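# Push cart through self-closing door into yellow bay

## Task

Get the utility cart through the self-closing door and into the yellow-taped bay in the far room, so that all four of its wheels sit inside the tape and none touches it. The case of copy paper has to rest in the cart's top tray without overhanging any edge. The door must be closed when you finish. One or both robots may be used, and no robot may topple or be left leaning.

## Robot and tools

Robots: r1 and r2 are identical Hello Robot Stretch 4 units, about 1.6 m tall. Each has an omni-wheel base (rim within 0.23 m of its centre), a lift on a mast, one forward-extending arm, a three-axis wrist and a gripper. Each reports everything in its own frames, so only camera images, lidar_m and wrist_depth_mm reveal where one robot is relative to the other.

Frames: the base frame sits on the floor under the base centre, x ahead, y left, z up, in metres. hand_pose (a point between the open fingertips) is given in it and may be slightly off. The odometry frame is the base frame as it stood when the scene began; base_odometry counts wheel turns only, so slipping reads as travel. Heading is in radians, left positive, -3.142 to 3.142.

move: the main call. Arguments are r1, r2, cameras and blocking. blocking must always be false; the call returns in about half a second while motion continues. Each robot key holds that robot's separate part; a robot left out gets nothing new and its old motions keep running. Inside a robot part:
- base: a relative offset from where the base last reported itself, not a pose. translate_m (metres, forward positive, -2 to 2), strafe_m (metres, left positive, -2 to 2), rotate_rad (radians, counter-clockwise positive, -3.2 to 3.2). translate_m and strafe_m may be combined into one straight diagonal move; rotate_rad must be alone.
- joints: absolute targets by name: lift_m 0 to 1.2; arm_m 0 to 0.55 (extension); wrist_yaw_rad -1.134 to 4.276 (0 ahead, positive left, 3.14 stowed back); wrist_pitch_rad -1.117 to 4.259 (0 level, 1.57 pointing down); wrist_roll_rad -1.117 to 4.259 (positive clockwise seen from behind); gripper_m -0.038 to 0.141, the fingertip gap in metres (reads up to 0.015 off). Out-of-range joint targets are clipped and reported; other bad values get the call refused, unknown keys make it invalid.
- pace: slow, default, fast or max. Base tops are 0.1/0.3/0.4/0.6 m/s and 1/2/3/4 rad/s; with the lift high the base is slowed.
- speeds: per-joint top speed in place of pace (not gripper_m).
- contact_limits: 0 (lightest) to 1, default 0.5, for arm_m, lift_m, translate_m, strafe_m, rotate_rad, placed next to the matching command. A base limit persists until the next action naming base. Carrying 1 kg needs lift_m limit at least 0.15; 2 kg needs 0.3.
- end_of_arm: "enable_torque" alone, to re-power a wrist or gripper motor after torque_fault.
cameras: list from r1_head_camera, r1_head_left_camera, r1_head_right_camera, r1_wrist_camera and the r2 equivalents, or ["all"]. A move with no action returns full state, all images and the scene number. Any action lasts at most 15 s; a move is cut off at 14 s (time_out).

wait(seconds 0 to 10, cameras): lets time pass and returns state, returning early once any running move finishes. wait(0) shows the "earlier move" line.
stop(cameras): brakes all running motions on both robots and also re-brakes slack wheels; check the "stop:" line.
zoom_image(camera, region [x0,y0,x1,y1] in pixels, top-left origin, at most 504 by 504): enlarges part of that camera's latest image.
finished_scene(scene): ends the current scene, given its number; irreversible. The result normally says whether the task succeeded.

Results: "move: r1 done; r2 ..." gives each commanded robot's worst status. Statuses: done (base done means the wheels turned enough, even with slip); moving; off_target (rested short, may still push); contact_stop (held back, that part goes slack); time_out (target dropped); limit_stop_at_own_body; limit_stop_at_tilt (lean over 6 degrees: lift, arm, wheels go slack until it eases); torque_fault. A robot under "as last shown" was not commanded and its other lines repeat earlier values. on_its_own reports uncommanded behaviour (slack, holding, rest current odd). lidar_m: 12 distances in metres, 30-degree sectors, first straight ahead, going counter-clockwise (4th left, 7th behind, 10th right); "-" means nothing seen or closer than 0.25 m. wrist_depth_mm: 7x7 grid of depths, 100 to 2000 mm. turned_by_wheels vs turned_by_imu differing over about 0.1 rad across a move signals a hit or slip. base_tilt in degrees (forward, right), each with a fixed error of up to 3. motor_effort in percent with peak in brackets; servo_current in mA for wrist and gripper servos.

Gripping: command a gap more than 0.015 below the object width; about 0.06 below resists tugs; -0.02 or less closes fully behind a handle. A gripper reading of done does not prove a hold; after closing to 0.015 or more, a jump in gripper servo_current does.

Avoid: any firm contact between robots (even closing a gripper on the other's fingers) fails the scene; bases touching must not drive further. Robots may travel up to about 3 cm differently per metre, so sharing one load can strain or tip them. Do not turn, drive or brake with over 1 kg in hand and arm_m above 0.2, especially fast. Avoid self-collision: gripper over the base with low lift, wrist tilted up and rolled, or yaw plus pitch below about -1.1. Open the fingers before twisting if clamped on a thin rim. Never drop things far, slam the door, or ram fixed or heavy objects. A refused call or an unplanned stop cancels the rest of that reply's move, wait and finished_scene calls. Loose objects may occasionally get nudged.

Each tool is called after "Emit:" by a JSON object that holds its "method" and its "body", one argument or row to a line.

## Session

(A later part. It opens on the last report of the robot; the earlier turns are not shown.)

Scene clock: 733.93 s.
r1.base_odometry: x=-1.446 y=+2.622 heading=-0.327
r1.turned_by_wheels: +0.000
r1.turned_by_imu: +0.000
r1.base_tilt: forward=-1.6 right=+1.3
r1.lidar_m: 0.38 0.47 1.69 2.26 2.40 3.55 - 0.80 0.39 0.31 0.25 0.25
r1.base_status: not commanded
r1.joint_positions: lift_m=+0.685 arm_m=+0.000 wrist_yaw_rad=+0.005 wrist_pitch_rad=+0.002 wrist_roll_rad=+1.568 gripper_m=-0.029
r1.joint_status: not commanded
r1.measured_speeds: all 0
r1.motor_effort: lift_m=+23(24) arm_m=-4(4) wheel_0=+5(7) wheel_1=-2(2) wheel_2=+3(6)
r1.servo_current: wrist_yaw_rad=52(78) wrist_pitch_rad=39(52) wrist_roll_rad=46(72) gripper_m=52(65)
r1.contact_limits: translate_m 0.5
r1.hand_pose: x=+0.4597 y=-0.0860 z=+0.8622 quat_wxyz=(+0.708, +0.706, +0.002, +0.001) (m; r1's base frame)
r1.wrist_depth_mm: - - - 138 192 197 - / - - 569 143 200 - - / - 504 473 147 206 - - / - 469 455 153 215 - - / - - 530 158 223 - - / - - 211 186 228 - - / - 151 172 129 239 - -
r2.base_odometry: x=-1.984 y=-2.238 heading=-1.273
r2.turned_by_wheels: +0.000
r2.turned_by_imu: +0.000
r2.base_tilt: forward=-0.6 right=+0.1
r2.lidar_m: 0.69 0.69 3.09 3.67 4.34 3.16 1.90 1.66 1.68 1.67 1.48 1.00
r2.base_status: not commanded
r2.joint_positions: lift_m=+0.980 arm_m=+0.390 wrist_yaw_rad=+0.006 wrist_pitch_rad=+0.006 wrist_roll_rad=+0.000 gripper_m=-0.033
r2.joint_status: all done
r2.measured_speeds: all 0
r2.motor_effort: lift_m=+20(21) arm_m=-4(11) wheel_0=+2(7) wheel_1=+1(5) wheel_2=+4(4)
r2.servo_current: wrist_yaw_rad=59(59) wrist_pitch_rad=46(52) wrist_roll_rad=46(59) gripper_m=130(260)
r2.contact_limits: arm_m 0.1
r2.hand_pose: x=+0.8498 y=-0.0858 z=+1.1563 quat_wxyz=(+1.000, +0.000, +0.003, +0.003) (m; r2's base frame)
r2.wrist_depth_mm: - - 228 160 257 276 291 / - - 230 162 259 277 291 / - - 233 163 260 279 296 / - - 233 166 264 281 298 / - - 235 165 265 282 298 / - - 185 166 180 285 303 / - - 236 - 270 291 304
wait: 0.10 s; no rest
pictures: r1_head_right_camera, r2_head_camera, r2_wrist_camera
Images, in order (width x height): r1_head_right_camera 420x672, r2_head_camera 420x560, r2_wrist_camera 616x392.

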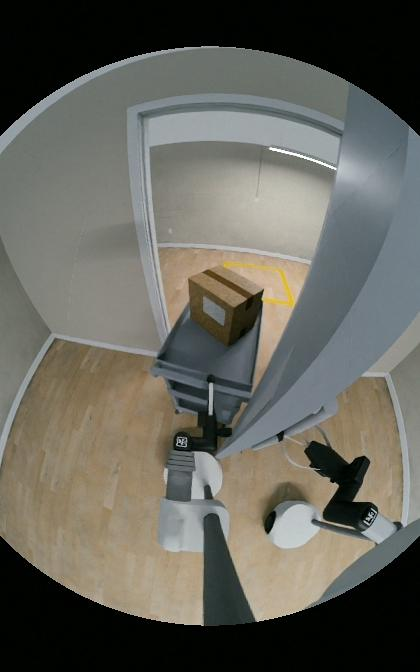

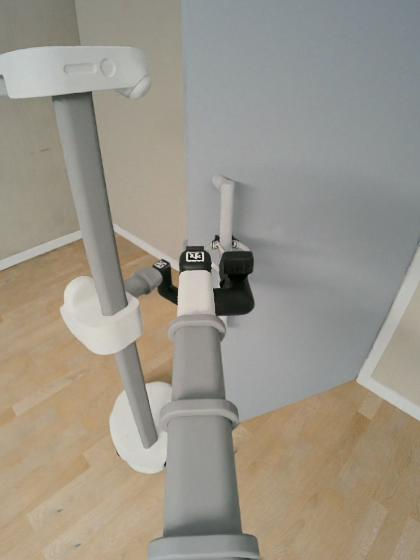

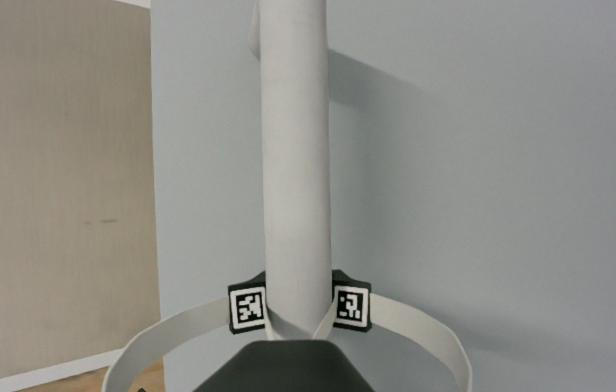

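Emit:
{"method": "move", "body": {
  "blocking": false,
  "r2": {"base":{"translate_m":-0.17,"strafe_m":-0.1},"pace":"slow","contact_limits":{"translate_m":0.6}}
}}

Emit:
{"method": "wait", "body": {
  "seconds": 3.5
}}

Emit:
{"method": "wait", "body": {
  "seconds": 0.1,
  "cameras": ["r2_wrist_camera","r2_head_camera","r1_head_right_camera","r1_head_camera"]
}}

Scene clock: 741.57 s.
move: r2 moving
r1: as last shown
r1.lidar_m: 0.39 0.46 1.67 2.24 2.41 3.57 - 3.24 0.41 0.30 0.25 0.25
r1.motor_effort: lift_m=+23(24) arm_m=-3(4) wheel_0=+4(5) wheel_1=-2(2) wheel_2=+3(3)
r1.servo_current: wrist_yaw_rad=52(52) wrist_pitch_rad=39(46) wrist_roll_rad=59(59) gripper_m=59(65)
r1.contact_limits: translate_m 0.5
r1.wrist_depth_mm: - - - 138 192 197 - / - - 569 143 199 - - / - 508 480 147 207 - - / - 469 462 153 215 - - / - - 539 159 223 - - / - - 211 186 228 - - / - 152 172 129 239 - -
r2.base_odometry: x=-1.994 y=-2.228 heading=-1.272
r2.turned_by_wheels: +0.001
r2.turned_by_imu: +0.001
r2.base_tilt: forward=-0.6 right=+0.1
r2.lidar_m: 0.69 0.69 3.10 3.72 4.33 3.12 1.85 1.65 1.65 1.69 1.45 0.96
r2.base_status: translate_m moving; strafe_m moving
r2.joint_positions: lift_m=+0.980 arm_m=+0.390 wrist_yaw_rad=+0.006 wrist_pitch_rad=+0.006 wrist_roll_rad=+0.000 gripper_m=-0.033
r2.joint_status: not commanded
r2.measured_speeds: translate_m=-0.048 strafe_m=-0.028 rotate_rad=-0.001 lift_m=+0.000 arm_m=+0.000 wrist_yaw_rad=+0.000 wrist_pitch_rad=+0.000 wrist_roll_rad=+0.000
r2.motor_effort: lift_m=+20(21) arm_m=-4(4) wheel_0=-3(5) wheel_1=-8(10) wheel_2=+18(19)
r2.servo_current: wrist_yaw_rad=39(59) wrist_pitch_rad=46(52) wrist_roll_rad=52(59) gripper_m=124(130)
r2.contact_limits: arm_m 0.1; translate_m 0.6
r2.hand_pose: x=+0.8498 y=-0.0858 z=+1.1563 quat_wxyz=(+1.000, +0.000, +0.003, +0.003) (m; r2's base frame)
r2.wrist_depth_mm: - - 228 160 258 278 294 / - - 230 162 262 279 294 / - - 232 163 262 282 297 / - - 233 167 264 283 297 / - - 235 164 266 283 301 / - - 187 166 180 286 303 / - - 233 - 271 293 307
pictures: none

Scene clock: 744.20 s.
earlier move: r2 done
r1.base_odometry: x=-1.446 y=+2.622 heading=-0.327
r1.turned_by_wheels: +0.000
r1.turned_by_imu: +0.000
r1.base_tilt: forward=-1.5 right=+1.2
r1.lidar_m: 0.41 0.43 1.65 2.26 2.42 3.59 - 3.26 0.57 0.31 0.31 0.39
r1.base_status: not commanded
r1.joint_positions: lift_m=+0.685 arm_m=+0.000 wrist_yaw_rad=+0.005 wrist_pitch_rad=+0.002 wrist_roll_rad=+1.568 gripper_m=-0.029
r1.joint_status: not commanded
r1.measured_speeds: all 0
r1.motor_effort: lift_m=+24(24) arm_m=-3(4) wheel_0=+5(5) wheel_1=-2(2) wheel_2=+3(3)
r1.servo_current: wrist_yaw_rad=59(72) wrist_pitch_rad=52(52) wrist_roll_rad=65(65) gripper_m=59(65)
r1.contact_limits: translate_m 0.5
r1.hand_pose: x=+0.4597 y=-0.0860 z=+0.8622 quat_wxyz=(+0.708, +0.706, +0.002, +0.001) (m; r1's base frame)
r1.wrist_depth_mm: - - - 138 193 198 - / - - 564 143 200 - - / - 508 473 147 206 - - / - 466 455 153 214 - - / - - 535 158 224 - - / - - 211 187 227 - - / - 152 172 129 239 - -
r2.base_odometry: x=-2.129 y=-2.105 heading=-1.270
r2.turned_by_wheels: +0.002
r2.turned_by_imu: +0.005
r2.base_tilt: forward=-0.7 right=+0.1
r2.lidar_m: 0.77 0.86 3.28 3.89 4.30 2.76 1.69 1.48 1.47 1.72 1.49 1.01
r2.base_status: done
r2.joint_positions: lift_m=+0.980 arm_m=+0.390 wrist_yaw_rad=+0.011 wrist_pitch_rad=+0.006 wrist_roll_rad=+0.000 gripper_m=-0.034
r2.joint_status: not commanded
r2.measured_speeds: all 0
r2.motor_effort: lift_m=+20(21) arm_m=-4(4) wheel_0=+15(19) wheel_1=+0(10) wheel_2=+16(23)
r2.servo_current: wrist_yaw_rad=52(78) wrist_pitch_rad=39(52) wrist_roll_rad=39(59) gripper_m=111(130)
r2.contact_limits: arm_m 0.1; translate_m 0.6
r2.hand_pose: x=+0.8503 y=-0.0842 z=+1.1563 quat_wxyz=(+1.000, +0.000, +0.003, +0.006) (m; r2's base frame)
r2.wrist_depth_mm: - 212 219 165 279 317 362 / - 216 225 165 282 320 355 / - 217 226 162 282 320 364 / - 218 228 166 283 325 368 / - 220 229 165 286 325 368 / - 220 183 167 180 334 373 / 500 469 230 - 294 338 377
wait: 2.63 of 3.5 s (r2 has come to rest)
pictures: none

Scene clock: 744.30 s.
r1.base_odometry: x=-1.446 y=+2.622 heading=-0.327
r1.turned_by_wheels: +0.000
r1.turned_by_imu: +0.000
r1.base_tilt: forward=-1.6 right=+1.3
r1.lidar_m: 0.42 0.48 1.69 2.24 2.42 3.58 - 3.22 0.59 0.30 0.31 0.41
r1.base_status: not commanded
r1.joint_positions: lift_m=+0.685 arm_m=+0.000 wrist_yaw_rad=+0.005 wrist_pitch_rad=+0.002 wrist_roll_rad=+1.568 gripper_m=-0.029
r1.joint_status: not commanded
r1.measured_speeds: all 0
r1.motor_effort: lift_m=+23(24) arm_m=-3(4) wheel_0=+4(5) wheel_1=-2(2) wheel_2=+3(3)
r1.servo_current: wrist_yaw_rad=52(72) wrist_pitch_rad=33(52) wrist_roll_rad=52(65) gripper_m=59(65)
r1.contact_limits: translate_m 0.5
r1.hand_pose: x=+0.4597 y=-0.0860 z=+0.8622 quat_wxyz=(+0.708, +0.706, +0.002, +0.001) (m; r1's base frame)
r1.wrist_depth_mm: - - - 138 192 198 - / - - 559 143 200 - - / - 508 477 147 206 - - / - 469 459 154 214 - - / - - 530 159 223 - - / - - 211 186 228 - - / - 152 173 129 238 - -
r2.base_odometry: x=-2.129 y=-2.105 heading=-1.270
r2.turned_by_wheels: +0.000
r2.turned_by_imu: +0.000
r2.base_tilt: forward=-0.7 right=+0.0
r2.lidar_m: 0.79 0.87 3.26 3.93 4.30 2.81 1.69 1.45 1.47 1.72 1.51 1.04
r2.base_status: done
r2.joint_positions: lift_m=+0.980 arm_m=+0.390 wrist_yaw_rad=+0.011 wrist_pitch_rad=+0.006 wrist_roll_rad=+0.000 gripper_m=-0.034
r2.joint_status: not commanded
r2.measured_speeds: all 0
r2.motor_effort: lift_m=+20(21) arm_m=-4(4) wheel_0=+15(19) wheel_1=+0(10) wheel_2=+15(23)
r2.servo_current: wrist_yaw_rad=59(78) wrist_pitch_rad=46(52) wrist_roll_rad=46(59) gripper_m=117(130)
r2.contact_limits: arm_m 0.1; translate_m 0.6
r2.hand_pose: x=+0.8503 y=-0.0842 z=+1.1563 quat_wxyz=(+1.000, +0.000, +0.003, +0.006) (m; r2's base frame)
r2.wrist_depth_mm: - 213 218 164 279 317 362 / - 217 225 165 281 320 357 / - 217 227 165 282 320 364 / - 219 228 166 283 324 368 / - 219 229 165 287 325 370 / - 220 183 167 179 336 373 / 496 473 231 - 296 336 375
wait: 0.10 s; no rest
pictures: r1_head_camera, r1_head_right_camera, r2_head_camera, r2_wrist_camera
Images, in order (width x height): r1_head_camera 420x560, r1_head_right_camera 420x672, r2_head_camera 420x560, r2_wrist_camera 616x392.

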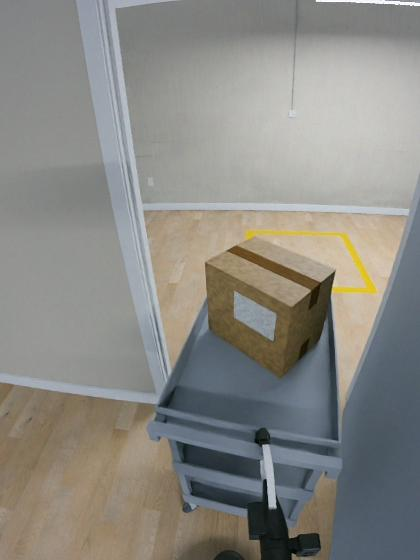

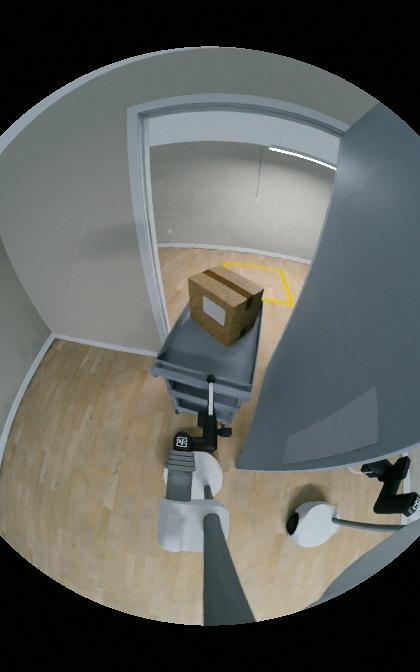

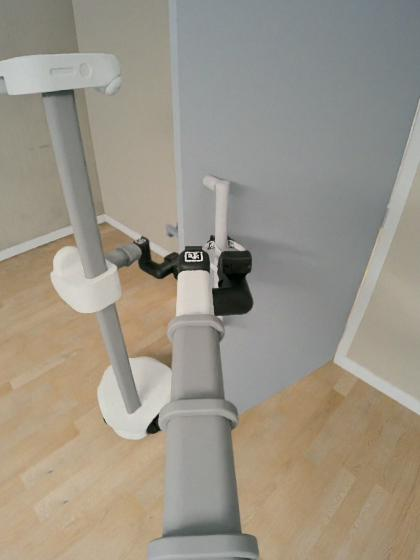

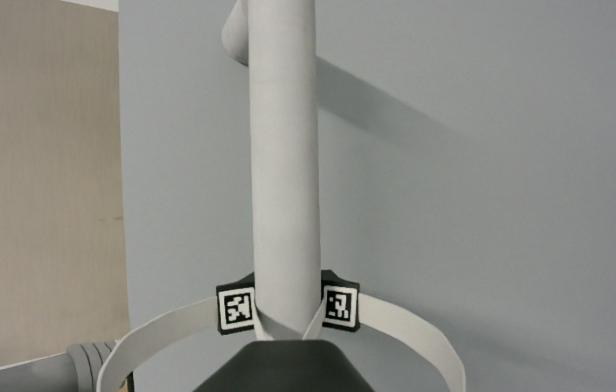

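Emit:
{"method": "move", "body": {
  "blocking": false,
  "r2": {"base":{"translate_m":-0.07,"strafe_m":-0.06},"pace":"slow","contact_limits":{"translate_m":0.6}}
}}

Emit:
{"method": "wait", "body": {
  "seconds": 1.5
}}

Emit:
{"method": "move", "body": {
  "blocking": false,
  "r1": {"base":{"translate_m":0.4},"pace":"default","contact_limits":{"translate_m":0.5}}
}}

Emit:
{"method": "wait", "body": {
  "seconds": 2.5
}}

Emit:
{"method": "wait", "body": {
  "seconds": 0.1,
  "cameras": ["r2_wrist_camera","r1_head_left_camera","r1_head_right_camera","r1_head_camera"]
}}

Scene clock: 751.83 s.
move: r2 moving
r1: as last shown
r1.lidar_m: 0.39 0.46 1.64 2.26 2.43 3.57 - 3.25 0.57 0.31 0.31 0.41
r1.motor_effort: lift_m=+24(24) arm_m=-4(4) wheel_0=+4(4) wheel_1=-2(2) wheel_2=+3(3)
r1.servo_current: wrist_yaw_rad=78(78) wrist_pitch_rad=39(52) wrist_roll_rad=52(72) gripper_m=59(59)
r1.contact_limits: translate_m 0.5
r1.wrist_depth_mm: - - - 138 193 198 - / - - 569 143 199 - - / - 512 473 147 206 - - / - 473 459 153 215 - - / - - 530 159 222 - - / - - 211 186 229 - - / - 151 172 129 239 - -
r2.base_odometry: x=-2.141 y=-2.098 heading=-1.268
r2.turned_by_wheels: +0.003
r2.turned_by_imu: +0.003
r2.base_tilt: forward=-0.6 right=+0.1
r2.lidar_m: 0.80 0.86 3.29 3.94 4.31 2.77 1.67 1.45 1.46 1.74 1.49 1.04
r2.base_status: translate_m moving; strafe_m moving
r2.joint_positions: lift_m=+0.980 arm_m=+0.390 wrist_yaw_rad=+0.011 wrist_pitch_rad=+0.006 wrist_roll_rad=+0.000 gripper_m=-0.034
r2.joint_status: not commanded
r2.measured_speeds: translate_m=-0.039 strafe_m=-0.034 rotate_rad=+0.002 lift_m=+0.000 arm_m=+0.000 wrist_yaw_rad=+0.000 wrist_pitch_rad=+0.000 wrist_roll_rad=+0.000
r2.motor_effort: lift_m=+20(21) arm_m=-4(4) wheel_0=+14(15) wheel_1=-5(6) wheel_2=+22(22)
r2.servo_current: wrist_yaw_rad=59(78) wrist_pitch_rad=39(52) wrist_roll_rad=46(52) gripper_m=111(117)
r2.contact_limits: arm_m 0.1; translate_m 0.6
r2.hand_pose: x=+0.8503 y=-0.0842 z=+1.1563 quat_wxyz=(+1.000, +0.000, +0.003, +0.006) (m; r2's base frame)
r2.wrist_depth_mm: - 212 219 165 281 320 366 / - 214 225 164 283 322 357 / - 217 226 166 285 324 368 / - 218 228 166 286 324 370 / - 220 229 165 287 327 373 / - 220 183 166 180 334 373 / 484 477 230 - 294 338 382
pictures: none

Scene clock: 753.33 s.
earlier move: r2 moving
r1.base_odometry: x=-1.446 y=+2.622 heading=-0.327
r1.turned_by_wheels: +0.000
r1.turned_by_imu: +0.000
r1.base_tilt: forward=-1.6 right=+1.3
r1.lidar_m: 0.40 0.45 1.67 2.26 2.44 3.53 - 3.24 0.67 0.38 0.42 0.40
r1.base_status: not commanded
r1.joint_positions: lift_m=+0.685 arm_m=+0.000 wrist_yaw_rad=+0.005 wrist_pitch_rad=+0.002 wrist_roll_rad=+1.568 gripper_m=-0.029
r1.joint_status: not commanded
r1.measured_speeds: all 0
r1.motor_effort: lift_m=+24(24) arm_m=-3(4) wheel_0=+4(5) wheel_1=-2(2) wheel_2=+3(3)
r1.servo_current: wrist_yaw_rad=46(78) wrist_pitch_rad=46(52) wrist_roll_rad=39(78) gripper_m=59(65)
r1.contact_limits: translate_m 0.5
r1.hand_pose: x=+0.4597 y=-0.0860 z=+0.8622 quat_wxyz=(+0.708, +0.706, +0.002, +0.001) (m; r1's base frame)
r1.wrist_depth_mm: - - - 138 192 198 - / - - 569 143 200 - - / - 504 473 147 206 - - / - 469 455 153 215 - - / - - 535 159 222 - - / - - 209 186 227 - - / - 152 172 129 240 - -
r2.base_odometry: x=-2.207 y=-2.056 heading=-1.267
r2.turned_by_wheels: +0.001
r2.turned_by_imu: +0.002
r2.base_tilt: forward=-0.7 right=+0.1
r2.lidar_m: 0.77 0.94 3.37 4.05 4.29 2.63 1.58 1.37 1.40 1.67 1.51 1.03
r2.base_status: translate_m moving; strafe_m moving
r2.joint_positions: lift_m=+0.980 arm_m=+0.390 wrist_yaw_rad=+0.013 wrist_pitch_rad=+0.006 wrist_roll_rad=+0.000 gripper_m=-0.034
r2.joint_status: not commanded
r2.measured_speeds: all 0
r2.motor_effort: lift_m=+20(21) arm_m=-4(4) wheel_0=+18(24) wheel_1=+2(6) wheel_2=+19(24)
r2.servo_current: wrist_yaw_rad=78(91) wrist_pitch_rad=46(52) wrist_roll_rad=46(65) gripper_m=117(117)
r2.contact_limits: arm_m 0.1; translate_m 0.6
r2.hand_pose: x=+0.8504 y=-0.0838 z=+1.1563 quat_wxyz=(+1.000, +0.000, +0.003, +0.006) (m; r2's base frame)
r2.wrist_depth_mm: - 206 198 260 293 345 - / - 208 222 163 296 347 397 / - 211 221 163 297 347 - / - 210 227 172 298 351 402 / - 211 224 164 298 353 394 / - 211 180 166 289 357 - / 525 211 226 - 310 379 -
wait: 1.50 s; no rest
pictures: none

Scene clock: 753.83 s.
earlier move: r2 done
move: r1 moving
r1.base_odometry: x=-1.416 y=+2.612 heading=-0.327
r1.turned_by_wheels: +0.000
r1.turned_by_imu: +0.000
r1.base_tilt: forward=-1.6 right=+1.3
r1.lidar_m: 0.42 0.47 1.62 2.27 2.44 3.56 - 3.26 0.63 0.38 0.40 0.41
r1.base_status: translate_m moving
r1.joint_positions: lift_m=+0.685 arm_m=+0.000 wrist_yaw_rad=+0.003 wrist_pitch_rad=+0.002 wrist_roll_rad=+1.568 gripper_m=-0.029
r1.joint_status: not commanded
r1.measured_speeds: translate_m=+0.122 strafe_m=+0.001 rotate_rad=+0.003 lift_m=+0.000 arm_m=+0.000 wrist_yaw_rad=-0.002 wrist_pitch_rad=+0.000 wrist_roll_rad=+0.000
r1.motor_effort: lift_m=+23(24) arm_m=+4(4) wheel_0=+9(9) wheel_1=+8(8) wheel_2=-10(12)
r1.servo_current: wrist_yaw_rad=59(65) wrist_pitch_rad=46(46) wrist_roll_rad=46(59) gripper_m=59(65)
r1.contact_limits: translate_m 0.5
r1.hand_pose: x=+0.4595 y=-0.0866 z=+0.8622 quat_wxyz=(+0.708, +0.706, +0.002, +0.000) (m; r1's base frame)
r1.wrist_depth_mm: - - - - 202 208 1160 / - - - 150 207 759 - / - - 512 153 212 - - / - 459 455 158 217 - - / - - 504 161 223 - - / - - 554 186 227 - - / - 153 182 - 235 133 -
r2.base_odometry: x=-2.207 y=-2.056 heading=-1.267
r2.turned_by_wheels: +0.000
r2.turned_by_imu: +0.000
r2.base_tilt: forward=-0.7 right=+0.1
r2.lidar_m: 0.79 0.96 3.35 4.04 4.32 2.61 1.57 1.38 1.38 1.72 1.51 1.07
r2.base_status: done
r2.joint_positions: lift_m=+0.980 arm_m=+0.390 wrist_yaw_rad=+0.013 wrist_pitch_rad=+0.006 wrist_roll_rad=+0.000 gripper_m=-0.034
r2.joint_status: not commanded
r2.measured_speeds: all 0
r2.motor_effort: lift_m=+20(21) arm_m=-4(4) wheel_0=+19(19) wheel_1=+1(2) wheel_2=+19(19)
r2.servo_current: wrist_yaw_rad=78(85) wrist_pitch_rad=46(46) wrist_roll_rad=46(52) gripper_m=111(111)
r2.contact_limits: arm_m 0.1; translate_m 0.6
r2.hand_pose: x=+0.8504 y=-0.0838 z=+1.1563 quat_wxyz=(+1.000, +0.000, +0.003, +0.006) (m; r2's base frame)
r2.wrist_depth_mm: - 206 198 260 293 345 - / - 208 222 163 296 345 397 / - 212 222 163 297 347 - / - 209 226 173 298 351 402 / - 211 224 165 300 351 397 / - 211 179 165 289 359 - / 525 204 226 - 310 377 -
pictures: none

Scene clock: 756.17 s.
earlier move: r1 done
r1.base_odometry: x=-1.067 y=+2.493 heading=-0.327
r1.turned_by_wheels: +0.000
r1.turned_by_imu: -0.001
r1.base_tilt: forward=-1.6 right=+1.2
r1.lidar_m: 0.36 0.39 1.06 2.23 2.39 3.51 - 1.20 0.44 0.45 0.53 0.45
r1.base_status: done
r1.joint_positions: lift_m=+0.685 arm_m=+0.000 wrist_yaw_rad=-0.003 wrist_pitch_rad=+0.002 wrist_roll_rad=+1.568 gripper_m=-0.029
r1.joint_status: not commanded
r1.measured_speeds: all 0
r1.motor_effort: lift_m=+23(24) arm_m=+4(4) wheel_0=+2(9) wheel_1=+2(8) wheel_2=+0(15)
r1.servo_current: wrist_yaw_rad=33(65) wrist_pitch_rad=39(52) wrist_roll_rad=39(72) gripper_m=59(65)
r1.contact_limits: translate_m 0.5
r1.hand_pose: x=+0.4590 y=-0.0882 z=+0.8622 quat_wxyz=(+0.708, +0.706, +0.000, -0.002) (m; r1's base frame)
r1.wrist_depth_mm: - - - - 247 253 254 / - - - - 241 1708 1182 / - - - - 238 1808 - / - - 559 175 235 - - / - 462 459 172 232 - - / - - 473 186 183 - - / - 152 181 152 225 - -
r2.base_odometry: x=-2.207 y=-2.056 heading=-1.267
r2.turned_by_wheels: +0.000
r2.turned_by_imu: +0.000
r2.base_tilt: forward=-0.7 right=+0.1
r2.lidar_m: 0.79 3.36 3.37 4.06 4.30 2.60 1.58 1.37 1.37 1.68 1.50 1.09
r2.base_status: done
r2.joint_positions: lift_m=+0.980 arm_m=+0.390 wrist_yaw_rad=+0.013 wrist_pitch_rad=+0.006 wrist_roll_rad=+0.000 gripper_m=-0.034
r2.joint_status: not commanded
r2.measured_speeds: all 0
r2.motor_effort: lift_m=+20(21) arm_m=-4(4) wheel_0=+19(19) wheel_1=+1(2) wheel_2=+19(19)
r2.servo_current: wrist_yaw_rad=72(85) wrist_pitch_rad=46(52) wrist_roll_rad=39(65) gripper_m=111(111)
r2.contact_limits: arm_m 0.1; translate_m 0.6
r2.hand_pose: x=+0.8504 y=-0.0838 z=+1.1563 quat_wxyz=(+1.000, +0.000, +0.003, +0.006) (m; r2's base frame)
r2.wrist_depth_mm: - 207 198 260 293 343 - / - 207 221 163 296 345 397 / - 211 222 164 296 349 - / - 209 227 173 298 351 399 / - 211 224 165 298 351 397 / - 211 179 165 289 357 - / - 211 225 - 309 377 -
wait: 2.33 of 2.5 s (r1 has come to rest)
pictures: none

Scene clock: 756.27 s.
r1.base_odometry: x=-1.067 y=+2.493 heading=-0.327
r1.turned_by_wheels: +0.000
r1.turned_by_imu: +0.000
r1.base_tilt: forward=-1.6 right=+1.3
r1.lidar_m: 0.36 0.35 1.04 2.23 2.40 3.50 - 1.21 0.44 0.44 0.52 0.42
r1.base_status: done
r1.joint_positions: lift_m=+0.685 arm_m=+0.000 wrist_yaw_rad=-0.003 wrist_pitch_rad=+0.002 wrist_roll_rad=+1.568 gripper_m=-0.029
r1.joint_status: not commanded
r1.measured_speeds: all 0
r1.motor_effort: lift_m=+24(24) arm_m=+4(4) wheel_0=+2(9) wheel_1=+2(8) wheel_2=+0(15)
r1.servo_current: wrist_yaw_rad=65(65) wrist_pitch_rad=46(52) wrist_roll_rad=39(72) gripper_m=59(65)
r1.contact_limits: translate_m 0.5
r1.hand_pose: x=+0.4590 y=-0.0882 z=+0.8622 quat_wxyz=(+0.708, +0.706, +0.000, -0.002) (m; r1's base frame)
r1.wrist_depth_mm: - - - - 248 253 253 / - - - - 242 1661 1205 / - - - - 237 1808 - / - - 564 175 236 - - / - 466 459 172 231 - - / - - 469 186 183 - - / - 153 182 152 224 - -
r2.base_odometry: x=-2.207 y=-2.056 heading=-1.267
r2.turned_by_wheels: +0.000
r2.turned_by_imu: +0.000
r2.base_tilt: forward=-0.6 right=+0.1
r2.lidar_m: 0.80 3.35 3.36 4.01 4.29 2.63 1.58 1.39 1.38 1.69 1.51 1.09
r2.base_status: done
r2.joint_positions: lift_m=+0.980 arm_m=+0.390 wrist_yaw_rad=+0.013 wrist_pitch_rad=+0.006 wrist_roll_rad=+0.000 gripper_m=-0.034
r2.joint_status: not commanded
r2.measured_speeds: all 0
r2.motor_effort: lift_m=+20(21) arm_m=-4(4) wheel_0=+19(19) wheel_1=+1(2) wheel_2=+19(19)
r2.servo_current: wrist_yaw_rad=72(85) wrist_pitch_rad=46(52) wrist_roll_rad=39(65) gripper_m=111(111)
r2.contact_limits: arm_m 0.1; translate_m 0.6
r2.hand_pose: x=+0.8504 y=-0.0838 z=+1.1563 quat_wxyz=(+1.000, +0.000, +0.003, +0.006) (m; r2's base frame)
r2.wrist_depth_mm: - 206 198 260 294 345 - / - 207 221 163 296 345 397 / - 212 223 163 297 347 - / - 210 226 173 297 349 399 / - 211 224 165 298 351 394 / - 211 179 165 287 357 - / - 211 224 - 310 377 -
wait: 0.10 s; no rest
pictures: r1_head_camera, r1_head_left_camera, r1_head_right_camera, r2_wrist_camera
Images, in order (width x height): r1_head_camera 420x560, r1_head_left_camera 420x672, r1_head_right_camera 420x672, r2_wrist_camera 616x392.

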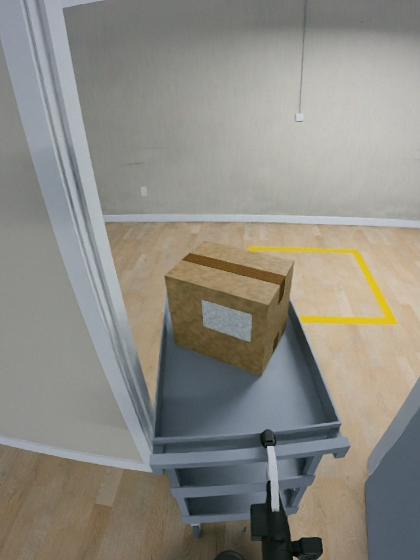

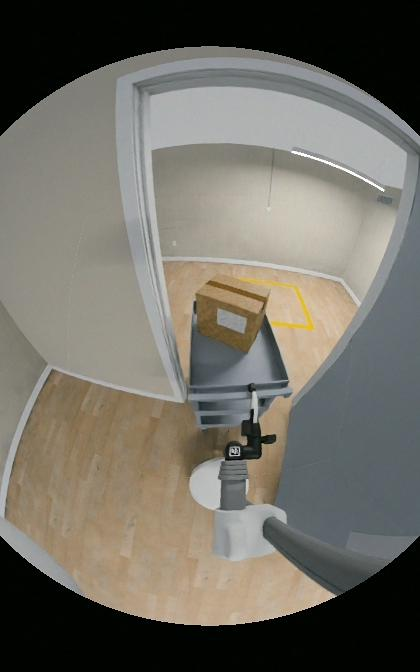

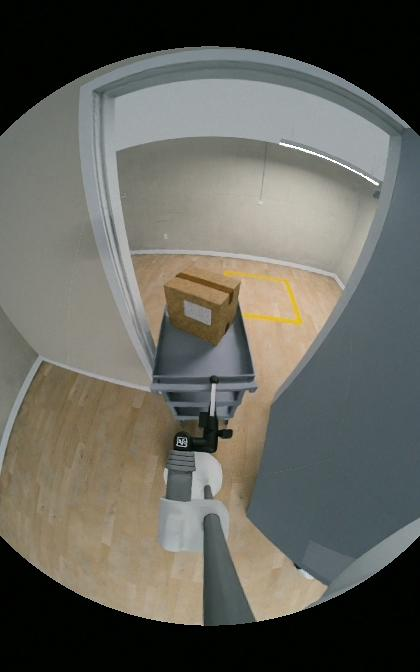

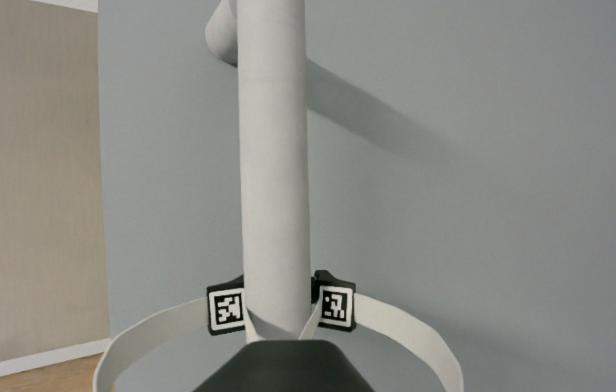

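Emit:
{"method": "move", "body": {
  "blocking": false,
  "r1": {"base":{"strafe_m":-0.09},"pace":"default"}
}}

Emit:
{"method": "wait", "body": {
  "seconds": 1.5
}}

Emit:
{"method": "move", "body": {
  "blocking": false,
  "r1": {"base":{"translate_m":0.45,"strafe_m":-0.05},"pace":"default","contact_limits":{"translate_m":0.4}}
}}

Emit:
{"method": "wait", "body": {
  "seconds": 3
}}

Emit:
{"method": "wait", "body": {
  "seconds": 0.1,
  "cameras": ["r2_wrist_camera","r1_head_left_camera","r1_head_right_camera","r1_head_camera"]
}}

Scene clock: 764.77 s.
move: r1 moving
r1.base_odometry: x=-1.079 y=+2.459 heading=-0.326
r1.turned_by_wheels: +0.001
r1.turned_by_imu: +0.001
r1.base_tilt: forward=-1.6 right=+1.3
r1.lidar_m: 0.37 0.39 1.05 2.26 2.45 3.57 - 1.17 0.41 0.40 0.49 0.44
r1.base_status: strafe_m moving
r1.joint_positions: lift_m=+0.685 arm_m=+0.000 wrist_yaw_rad=+0.005 wrist_pitch_rad=+0.002 wrist_roll_rad=+1.568 gripper_m=-0.029
r1.joint_status: not commanded
r1.measured_speeds: translate_m=+0.000 strafe_m=-0.141 rotate_rad=+0.002 lift_m=+0.000 arm_m=+0.000 wrist_yaw_rad=+0.028 wrist_pitch_rad=+0.000 wrist_roll_rad=+0.000
r1.motor_effort: lift_m=+24(24) arm_m=+4(4) wheel_0=+15(15) wheel_1=-7(9) wheel_2=+3(3)
r1.servo_current: wrist_yaw_rad=46(65) wrist_pitch_rad=46(46) wrist_roll_rad=46(59) gripper_m=59(65)
r1.hand_pose: x=+0.4597 y=-0.0859 z=+0.8622 quat_wxyz=(+0.708, +0.706, +0.003, +0.001) (m; r1's base frame)
r1.wrist_depth_mm: - - - - 240 246 250 / - - - 237 236 1661 1229 / - - - 235 236 1661 - / - - 544 172 233 - - / - 469 462 171 231 - - / - - 477 185 229 - - / - - 182 167 226 - -
r2: as last shown
r2.base_tilt: forward=-0.7 right=+0.0
r2.lidar_m: 0.78 3.33 3.37 4.07 4.28 2.60 1.57 1.37 1.40 1.67 1.51 1.07
r2.servo_current: wrist_yaw_rad=72(78) wrist_pitch_rad=46(46) wrist_roll_rad=52(52) gripper_m=104(111)
r2.contact_limits: arm_m 0.1; translate_m 0.6
r2.wrist_depth_mm: - 207 198 259 294 345 - / - 208 221 163 296 349 399 / - 211 222 163 296 347 - / - 209 226 173 298 351 402 / - 211 224 165 300 353 397 / - 211 179 165 287 359 - / - 211 226 - 310 377 -
pictures: none

Scene clock: 765.67 s.
earlier move: r1 done
r1.base_odometry: x=-1.096 y=+2.408 heading=-0.326
r1.turned_by_wheels: +0.000
r1.turned_by_imu: -0.001
r1.base_tilt: forward=-1.6 right=+1.3
r1.lidar_m: 0.37 0.36 1.04 2.31 2.46 3.65 - 0.44 0.37 0.36 0.44 0.46
r1.base_status: done
r1.joint_positions: lift_m=+0.685 arm_m=+0.000 wrist_yaw_rad=+0.004 wrist_pitch_rad=+0.002 wrist_roll_rad=+1.568 gripper_m=-0.029
r1.joint_status: not commanded
r1.measured_speeds: all 0
r1.motor_effort: lift_m=+24(24) arm_m=-2(4) wheel_0=+4(16) wheel_1=+0(9) wheel_2=+2(4)
r1.servo_current: wrist_yaw_rad=59(65) wrist_pitch_rad=39(46) wrist_roll_rad=46(65) gripper_m=65(65)
r1.hand_pose: x=+0.4596 y=-0.0864 z=+0.8622 quat_wxyz=(+0.708, +0.706, +0.002, +0.001) (m; r1's base frame)
r1.wrist_depth_mm: - - - 205 262 1430 1138 / - - - 254 254 283 283 / - - - 247 247 1808 1229 / - - 634 241 240 - - / - 525 469 176 235 - - / - 484 189 186 229 - - / - 152 496 154 223 - -
r2.base_odometry: x=-2.207 y=-2.056 heading=-1.267
r2.turned_by_wheels: +0.000
r2.turned_by_imu: +0.000
r2.base_tilt: forward=-0.7 right=+0.0
r2.lidar_m: 0.79 3.37 3.35 4.02 4.30 2.63 1.56 1.37 1.39 1.68 1.51 1.08
r2.base_status: not commanded
r2.joint_positions: lift_m=+0.980 arm_m=+0.390 wrist_yaw_rad=+0.013 wrist_pitch_rad=+0.006 wrist_roll_rad=+0.000 gripper_m=-0.034
r2.joint_status: not commanded
r2.measured_speeds: all 0
r2.motor_effort: lift_m=+20(21) arm_m=-4(4) wheel_0=+19(20) wheel_1=+1(2) wheel_2=+19(19)
r2.servo_current: wrist_yaw_rad=78(85) wrist_pitch_rad=46(52) wrist_roll_rad=33(59) gripper_m=104(117)
r2.contact_limits: arm_m 0.1; translate_m 0.6
r2.hand_pose: x=+0.8504 y=-0.0838 z=+1.1563 quat_wxyz=(+1.000, +0.000, +0.003, +0.006) (m; r2's base frame)
r2.wrist_depth_mm: - 207 198 259 293 343 - / - 207 221 163 296 347 399 / - 212 222 164 297 349 - / - 210 227 172 298 349 402 / - 211 224 165 300 351 397 / - 211 179 166 289 355 - / - 211 225 - 310 377 -
wait: 0.90 of 1.5 s (r1 has come to rest)
pictures: none

Scene clock: 766.17 s.
move: r1 moving
r1.base_odometry: x=-1.067 y=+2.395 heading=-0.326
r1.turned_by_wheels: +0.000
r1.turned_by_imu: +0.000
r1.base_tilt: forward=-1.6 right=+1.3
r1.lidar_m: 0.33 0.35 0.97 2.30 2.47 3.65 - 0.46 0.35 0.36 0.42 0.44
r1.base_status: translate_m moving; strafe_m moving
r1.joint_positions: lift_m=+0.685 arm_m=+0.000 wrist_yaw_rad=-0.001 wrist_pitch_rad=+0.002 wrist_roll_rad=+1.568 gripper_m=-0.029
r1.joint_status: not commanded
r1.measured_speeds: translate_m=+0.120 strafe_m=-0.015 rotate_rad=-0.005 lift_m=+0.000 arm_m=+0.000 wrist_yaw_rad=-0.051 wrist_pitch_rad=+0.000 wrist_roll_rad=+0.000
r1.motor_effort: lift_m=+24(24) arm_m=-1(3) wheel_0=+8(12) wheel_1=+4(8) wheel_2=-11(11)
r1.servo_current: wrist_yaw_rad=59(65) wrist_pitch_rad=46(46) wrist_roll_rad=39(65) gripper_m=59(65)
r1.contact_limits: translate_m 0.4
r1.hand_pose: x=+0.4592 y=-0.0877 z=+0.8622 quat_wxyz=(+0.708, +0.706, +0.000, -0.001) (m; r1's base frame)
r1.wrist_depth_mm: - - - - - 1921 1255 / - - - - 268 277 278 / - - - 256 255 1808 1255 / - - - 661 244 1808 - / - - 521 176 236 - - / - 455 212 186 184 - - / - 153 473 149 216 125 -
r2: as last shown
r2.base_tilt: forward=-0.6 right=+0.0
r2.lidar_m: 0.78 3.35 3.35 4.02 4.29 2.60 1.58 1.39 1.36 1.69 1.51 1.07
r2.motor_effort: lift_m=+20(21) arm_m=-4(4) wheel_0=+19(19) wheel_1=+1(2) wheel_2=+19(19)
r2.servo_current: wrist_yaw_rad=85(85) wrist_pitch_rad=46(46) wrist_roll_rad=52(59) gripper_m=111(117)
r2.contact_limits: arm_m 0.1; translate_m 0.6
r2.wrist_depth_mm: - 206 198 260 291 345 - / - 208 221 163 296 347 397 / - 212 223 163 297 347 - / - 209 227 173 298 351 402 / - 211 224 165 300 353 394 / - 211 180 166 289 359 - / - 211 226 - 310 377 -
pictures: none

Scene clock: 768.67 s.
earlier move: r1 done
r1.base_odometry: x=-0.685 y=+2.217 heading=-0.326
r1.turned_by_wheels: +0.000
r1.turned_by_imu: -0.001
r1.base_tilt: forward=-1.6 right=+1.2
r1.lidar_m: 0.28 0.25 0.51 1.28 2.49 3.68 - 0.52 0.43 0.40 0.49 0.46
r1.base_status: done
r1.joint_positions: lift_m=+0.685 arm_m=+0.000 wrist_yaw_rad=-0.003 wrist_pitch_rad=+0.002 wrist_roll_rad=+1.568 gripper_m=-0.029
r1.joint_status: not commanded
r1.measured_speeds: all 0
r1.motor_effort: lift_m=+23(24) arm_m=+4(4) wheel_0=+0(12) wheel_1=+1(8) wheel_2=+2(17)
r1.servo_current: wrist_yaw_rad=52(72) wrist_pitch_rad=39(52) wrist_roll_rad=59(65) gripper_m=52(65)
r1.contact_limits: translate_m 0.4
r1.hand_pose: x=+0.4590 y=-0.0882 z=+0.8622 quat_wxyz=(+0.708, +0.706, +0.000, -0.002) (m; r1's base frame)
r1.wrist_depth_mm: - - - - - 1708 1281 / - - - - - 1863 1281 / - - - - 332 342 342 / - - - - 286 1808 1366 / - - - 256 251 1756 - / - - - 201 224 - - / - 153 410 142 200 - -
r2.base_odometry: x=-2.207 y=-2.056 heading=-1.267
r2.turned_by_wheels: +0.000
r2.turned_by_imu: +0.000
r2.base_tilt: forward=-0.6 right=+0.0
r2.lidar_m: 0.76 3.35 3.36 4.04 4.28 2.62 1.57 1.39 1.40 1.67 1.51 1.07
r2.base_status: not commanded
r2.joint_positions: lift_m=+0.980 arm_m=+0.390 wrist_yaw_rad=+0.013 wrist_pitch_rad=+0.006 wrist_roll_rad=+0.000 gripper_m=-0.034
r2.joint_status: not commanded
r2.measured_speeds: all 0
r2.motor_effort: lift_m=+20(21) arm_m=-4(4) wheel_0=+19(19) wheel_1=+2(2) wheel_2=+19(19)
r2.servo_current: wrist_yaw_rad=65(85) wrist_pitch_rad=39(52) wrist_roll_rad=52(59) gripper_m=111(117)
r2.contact_limits: arm_m 0.1; translate_m 0.6
r2.hand_pose: x=+0.8504 y=-0.0838 z=+1.1563 quat_wxyz=(+1.000, +0.000, +0.003, +0.006) (m; r2's base frame)
r2.wrist_depth_mm: - 207 198 260 291 345 - / - 208 221 163 296 345 397 / - 211 222 163 296 349 - / - 209 225 173 297 349 402 / - 211 224 165 298 351 397 / - 211 180 166 287 355 - / - 211 226 - 310 377 -
wait: 2.50 of 3 s (r1 has come to rest)
pictures: none

Scene clock: 768.77 s.
r1.base_odometry: x=-0.685 y=+2.217 heading=-0.326
r1.turned_by_wheels: +0.000
r1.turned_by_imu: +0.000
r1.base_tilt: forward=-1.6 right=+1.3
r1.lidar_m: 0.28 0.25 0.50 1.25 2.48 3.64 - 0.51 0.42 0.42 0.50 0.44
r1.base_status: done
r1.joint_positions: lift_m=+0.685 arm_m=+0.000 wrist_yaw_rad=-0.003 wrist_pitch_rad=+0.002 wrist_roll_rad=+1.568 gripper_m=-0.029
r1.joint_status: not commanded
r1.measured_speeds: all 0
r1.motor_effort: lift_m=+23(24) arm_m=+4(4) wheel_0=+1(12) wheel_1=+1(8) wheel_2=+2(17)
r1.servo_current: wrist_yaw_rad=46(72) wrist_pitch_rad=33(52) wrist_roll_rad=52(65) gripper_m=59(65)
r1.contact_limits: translate_m 0.4
r1.hand_pose: x=+0.4590 y=-0.0882 z=+0.8622 quat_wxyz=(+0.708, +0.706, +0.000, -0.002) (m; r1's base frame)
r1.wrist_depth_mm: - - - - - 1708 1336 / - - - - - 1808 1281 / - - - - 332 340 343 / - - - - 285 1808 1281 / - - - 256 251 1756 - / - - - 200 223 - - / - 153 410 142 202 - -
r2.base_odometry: x=-2.207 y=-2.056 heading=-1.267
r2.turned_by_wheels: +0.000
r2.turned_by_imu: +0.000
r2.base_tilt: forward=-0.6 right=+0.1
r2.lidar_m: 0.79 3.37 3.36 4.02 4.29 2.60 1.59 1.38 1.40 1.69 1.49 1.07
r2.base_status: not commanded
r2.joint_positions: lift_m=+0.980 arm_m=+0.390 wrist_yaw_rad=+0.013 wrist_pitch_rad=+0.006 wrist_roll_rad=+0.000 gripper_m=-0.034
r2.joint_status: not commanded
r2.measured_speeds: all 0
r2.motor_effort: lift_m=+20(21) arm_m=-4(4) wheel_0=+19(19) wheel_1=+1(2) wheel_2=+19(19)
r2.servo_current: wrist_yaw_rad=72(85) wrist_pitch_rad=52(52) wrist_roll_rad=39(59) gripper_m=111(117)
r2.contact_limits: arm_m 0.1; translate_m 0.6
r2.hand_pose: x=+0.8504 y=-0.0838 z=+1.1563 quat_wxyz=(+1.000, +0.000, +0.003, +0.006) (m; r2's base frame)
r2.wrist_depth_mm: - 206 199 262 294 343 - / - 207 220 163 296 347 397 / - 211 222 163 297 349 - / - 210 226 173 298 351 402 / - 211 224 165 298 353 392 / - 211 179 166 289 357 - / - 212 226 - 310 377 -
wait: 0.10 s; no rest
pictures: r1_head_camera, r1_head_left_camera, r1_head_right_camera, r2_wrist_camera
Images, in order (width x height): r1_head_camera 420x560, r1_head_left_camera 420x672, r1_head_right_camera 420x672, r2_wrist_camera 616x392.

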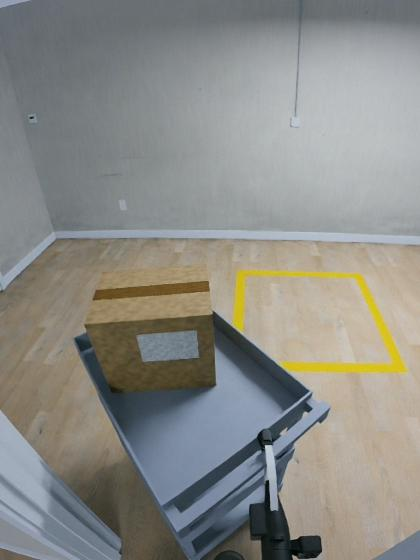

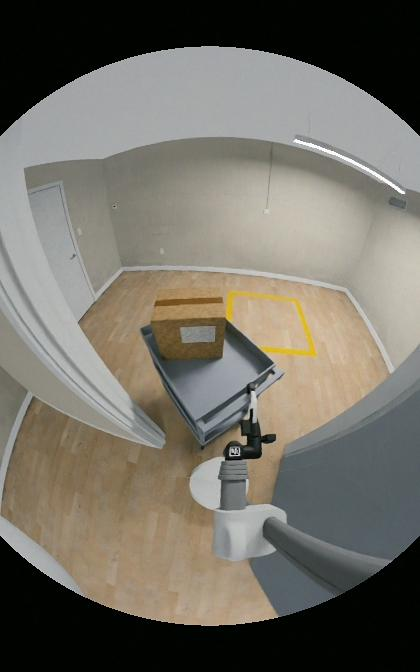

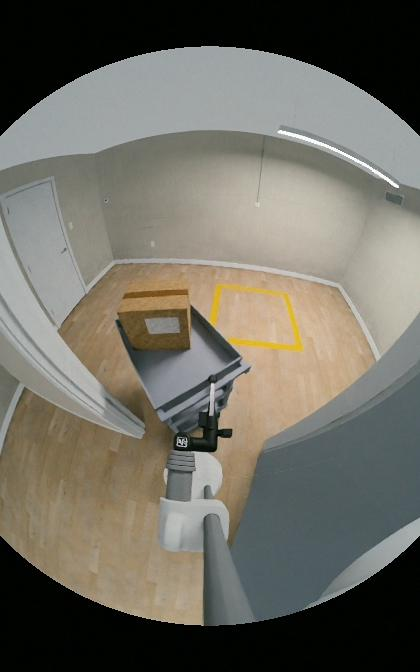

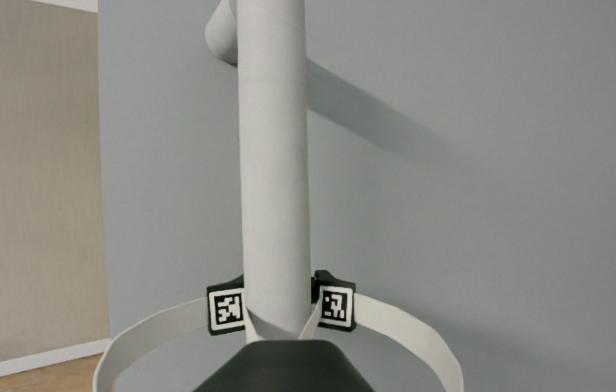

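Emit:
{"method": "move", "body": {
  "blocking": false,
  "r1": {"base":{"translate_m":0.28,"strafe_m":-0.02},"pace":"default","contact_limits":{"translate_m":0.4}}
}}

Emit:
{"method": "wait", "body": {
  "seconds": 2.5
}}

Emit:
{"method": "wait", "body": {
  "seconds": 0.1,
  "cameras": ["r1_head_left_camera","r1_head_camera","r1_wrist_camera"]
}}

Scene clock: 776.70 s.
move: r1 moving
r1.base_odometry: x=-0.657 y=+2.205 heading=-0.326
r1.turned_by_wheels: +0.000
r1.turned_by_imu: +0.000
r1.base_tilt: forward=-1.6 right=+1.3
r1.lidar_m: 0.27 0.25 0.49 1.08 2.49 3.69 - 0.54 0.44 0.43 0.51 0.48
r1.base_status: translate_m moving; strafe_m moving
r1.joint_positions: lift_m=+0.685 arm_m=+0.000 wrist_yaw_rad=-0.003 wrist_pitch_rad=+0.002 wrist_roll_rad=+1.568 gripper_m=-0.029
r1.joint_status: not commanded
r1.measured_speeds: translate_m=+0.122 strafe_m=-0.009 rotate_rad=+0.001 lift_m=+0.000 arm_m=+0.000 wrist_yaw_rad=+0.000 wrist_pitch_rad=+0.000 wrist_roll_rad=+0.000
r1.motor_effort: lift_m=+23(24) arm_m=+4(4) wheel_0=+7(9) wheel_1=+6(7) wheel_2=-10(11)
r1.servo_current: wrist_yaw_rad=52(59) wrist_pitch_rad=39(46) wrist_roll_rad=52(65) gripper_m=65(65)
r1.contact_limits: translate_m 0.4
r1.hand_pose: x=+0.4590 y=-0.0882 z=+0.8622 quat_wxyz=(+0.708, +0.706, +0.000, -0.002) (m; r1's base frame)
r1.wrist_depth_mm: - - - - - 1708 1281 / - - - - - 1756 1308 / - - - - 334 343 347 / - - - - 283 1921 1255 / - - - 259 253 1863 - / - - - 200 224 1756 - / - 153 404 139 200 - -
r2: as last shown
r2.base_tilt: forward=-0.7 right=+0.1
r2.lidar_m: 0.78 3.34 3.37 4.01 4.29 2.62 1.59 1.40 1.39 1.69 1.50 1.05
r2.servo_current: wrist_yaw_rad=52(78) wrist_pitch_rad=46(52) wrist_roll_rad=46(52) gripper_m=111(111)
r2.contact_limits: arm_m 0.1; translate_m 0.6
r2.wrist_depth_mm: - 206 198 262 293 345 - / - 207 221 163 294 345 397 / - 211 222 163 297 349 - / - 209 225 172 298 349 402 / - 211 224 165 300 351 394 / - 211 179 166 289 357 - / - 211 226 - 309 377 -
pictures: none

Scene clock: 778.60 s.
earlier move: r1 done
r1.base_odometry: x=-0.427 y=+2.108 heading=-0.325
r1.turned_by_wheels: +0.000
r1.turned_by_imu: +0.000
r1.base_tilt: forward=-1.6 right=+1.3
r1.lidar_m: 0.25 0.25 2.39 0.44 2.50 3.67 1.02 0.58 0.48 0.49 2.56 0.49
r1.base_status: done
r1.joint_positions: lift_m=+0.685 arm_m=+0.000 wrist_yaw_rad=+0.001 wrist_pitch_rad=+0.002 wrist_roll_rad=+1.568 gripper_m=-0.029
r1.joint_status: not commanded
r1.measured_speeds: all 0
r1.motor_effort: lift_m=+23(24) arm_m=+4(4) wheel_0=+4(10) wheel_1=+4(8) wheel_2=+0(12)
r1.servo_current: wrist_yaw_rad=46(65) wrist_pitch_rad=39(52) wrist_roll_rad=46(72) gripper_m=59(65)
r1.contact_limits: translate_m 0.4
r1.hand_pose: x=+0.4594 y=-0.0870 z=+0.8622 quat_wxyz=(+0.708, +0.706, +0.001, +0.000) (m; r1's base frame)
r1.wrist_depth_mm: - - - - - 1756 1229 / - - - - - 1756 1205 / - - - 287 - 1576 1160 / - - - 235 343 1576 357 / - - - 200 257 1808 1308 / - - - 189 226 1661 - / - 154 183 - 197 - -
r2.base_odometry: x=-2.207 y=-2.056 heading=-1.267
r2.turned_by_wheels: +0.000
r2.turned_by_imu: +0.000
r2.base_tilt: forward=-0.7 right=+0.0
r2.lidar_m: 0.76 3.33 3.37 4.03 4.28 2.62 1.57 1.39 1.39 1.68 1.50 1.07
r2.base_status: not commanded
r2.joint_positions: lift_m=+0.980 arm_m=+0.390 wrist_yaw_rad=+0.013 wrist_pitch_rad=+0.006 wrist_roll_rad=+0.000 gripper_m=-0.034
r2.joint_status: not commanded
r2.measured_speeds: all 0
r2.motor_effort: lift_m=+20(21) arm_m=-4(4) wheel_0=+19(19) wheel_1=+2(2) wheel_2=+19(19)
r2.servo_current: wrist_yaw_rad=85(85) wrist_pitch_rad=46(52) wrist_roll_rad=52(59) gripper_m=104(117)
r2.contact_limits: arm_m 0.1; translate_m 0.6
r2.hand_pose: x=+0.8504 y=-0.0838 z=+1.1563 quat_wxyz=(+1.000, +0.000, +0.003, +0.006) (m; r2's base frame)
r2.wrist_depth_mm: - 206 198 260 293 345 - / - 208 220 163 294 345 399 / - 211 222 163 296 349 - / - 209 226 172 298 349 404 / - 211 224 164 298 349 394 / - 211 179 166 287 355 - / - 211 225 - 312 379 -
wait: 1.90 of 2.5 s (r1 has come to rest)
pictures: none

Scene clock: 778.70 s.
r1.base_odometry: x=-0.427 y=+2.108 heading=-0.325
r1.turned_by_wheels: +0.000
r1.turned_by_imu: +0.000
r1.base_tilt: forward=-1.6 right=+1.3
r1.lidar_m: 0.25 0.25 2.37 0.44 2.47 3.68 1.04 0.59 0.48 0.47 2.57 0.49
r1.base_status: done
r1.joint_positions: lift_m=+0.685 arm_m=+0.000 wrist_yaw_rad=+0.001 wrist_pitch_rad=+0.002 wrist_roll_rad=+1.568 gripper_m=-0.029
r1.joint_status: not commanded
r1.measured_speeds: all 0
r1.motor_effort: lift_m=+24(24) arm_m=+4(4) wheel_0=+5(10) wheel_1=+4(8) wheel_2=+0(12)
r1.servo_current: wrist_yaw_rad=52(65) wrist_pitch_rad=39(52) wrist_roll_rad=46(72) gripper_m=46(65)
r1.contact_limits: translate_m 0.4
r1.hand_pose: x=+0.4594 y=-0.0870 z=+0.8622 quat_wxyz=(+0.708, +0.706, +0.001, +0.000) (m; r1's base frame)
r1.wrist_depth_mm: - - - - - 1661 1205 / - - - - - 1708 1205 / - - - 287 - 1661 1160 / - - - 235 343 1537 359 / - - - 199 259 1756 1336 / - - - 188 226 1661 - / - 154 182 - 196 - -
r2.base_odometry: x=-2.207 y=-2.056 heading=-1.267
r2.turned_by_wheels: +0.000
r2.turned_by_imu: +0.000
r2.base_tilt: forward=-0.6 right=+0.0
r2.lidar_m: 0.78 3.35 3.36 4.05 4.29 2.61 1.60 1.39 1.38 1.68 1.48 1.07
r2.base_status: not commanded
r2.joint_positions: lift_m=+0.980 arm_m=+0.390 wrist_yaw_rad=+0.013 wrist_pitch_rad=+0.006 wrist_roll_rad=+0.000 gripper_m=-0.034
r2.joint_status: not commanded
r2.measured_speeds: all 0
r2.motor_effort: lift_m=+21(21) arm_m=-4(4) wheel_0=+19(19) wheel_1=+1(2) wheel_2=+19(19)
r2.servo_current: wrist_yaw_rad=85(85) wrist_pitch_rad=52(52) wrist_roll_rad=59(59) gripper_m=104(117)
r2.contact_limits: arm_m 0.1; translate_m 0.6
r2.hand_pose: x=+0.8504 y=-0.0838 z=+1.1563 quat_wxyz=(+1.000, +0.000, +0.003, +0.006) (m; r2's base frame)
r2.wrist_depth_mm: - 207 198 260 296 345 - / - 208 220 163 294 347 397 / - 211 223 163 296 347 - / - 209 226 173 297 347 404 / - 211 224 164 298 353 397 / - 211 179 165 287 357 - / - 211 226 - 310 377 -
wait: 0.10 s; no rest
pictures: r1_head_camera, r1_head_left_camera, r1_wrist_camera
Images, in order (width x height): r1_head_camera 420x560, r1_head_left_camera 420x672, r1_wrist_camera 616x392.

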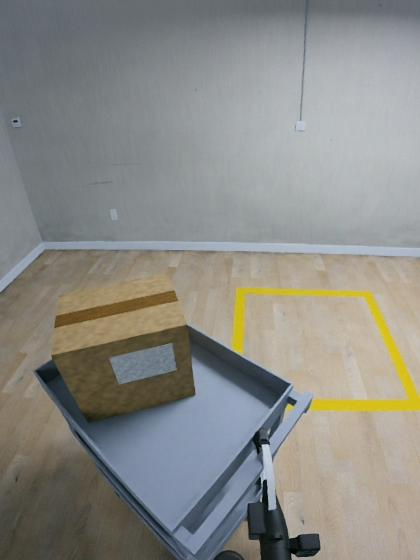

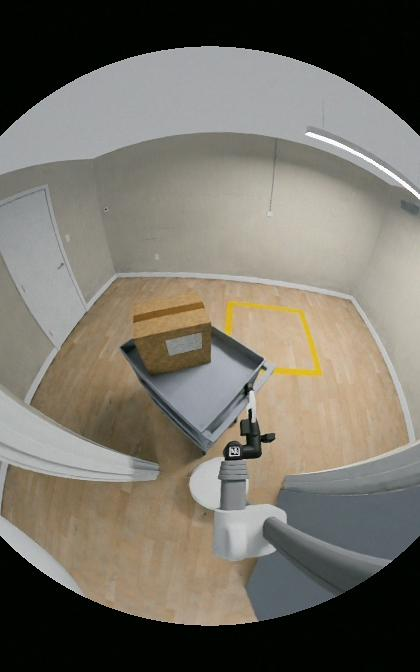

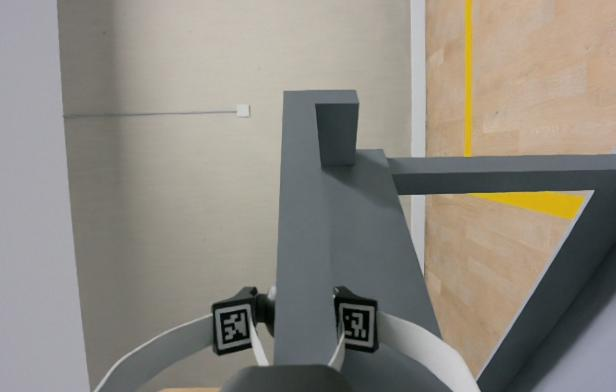

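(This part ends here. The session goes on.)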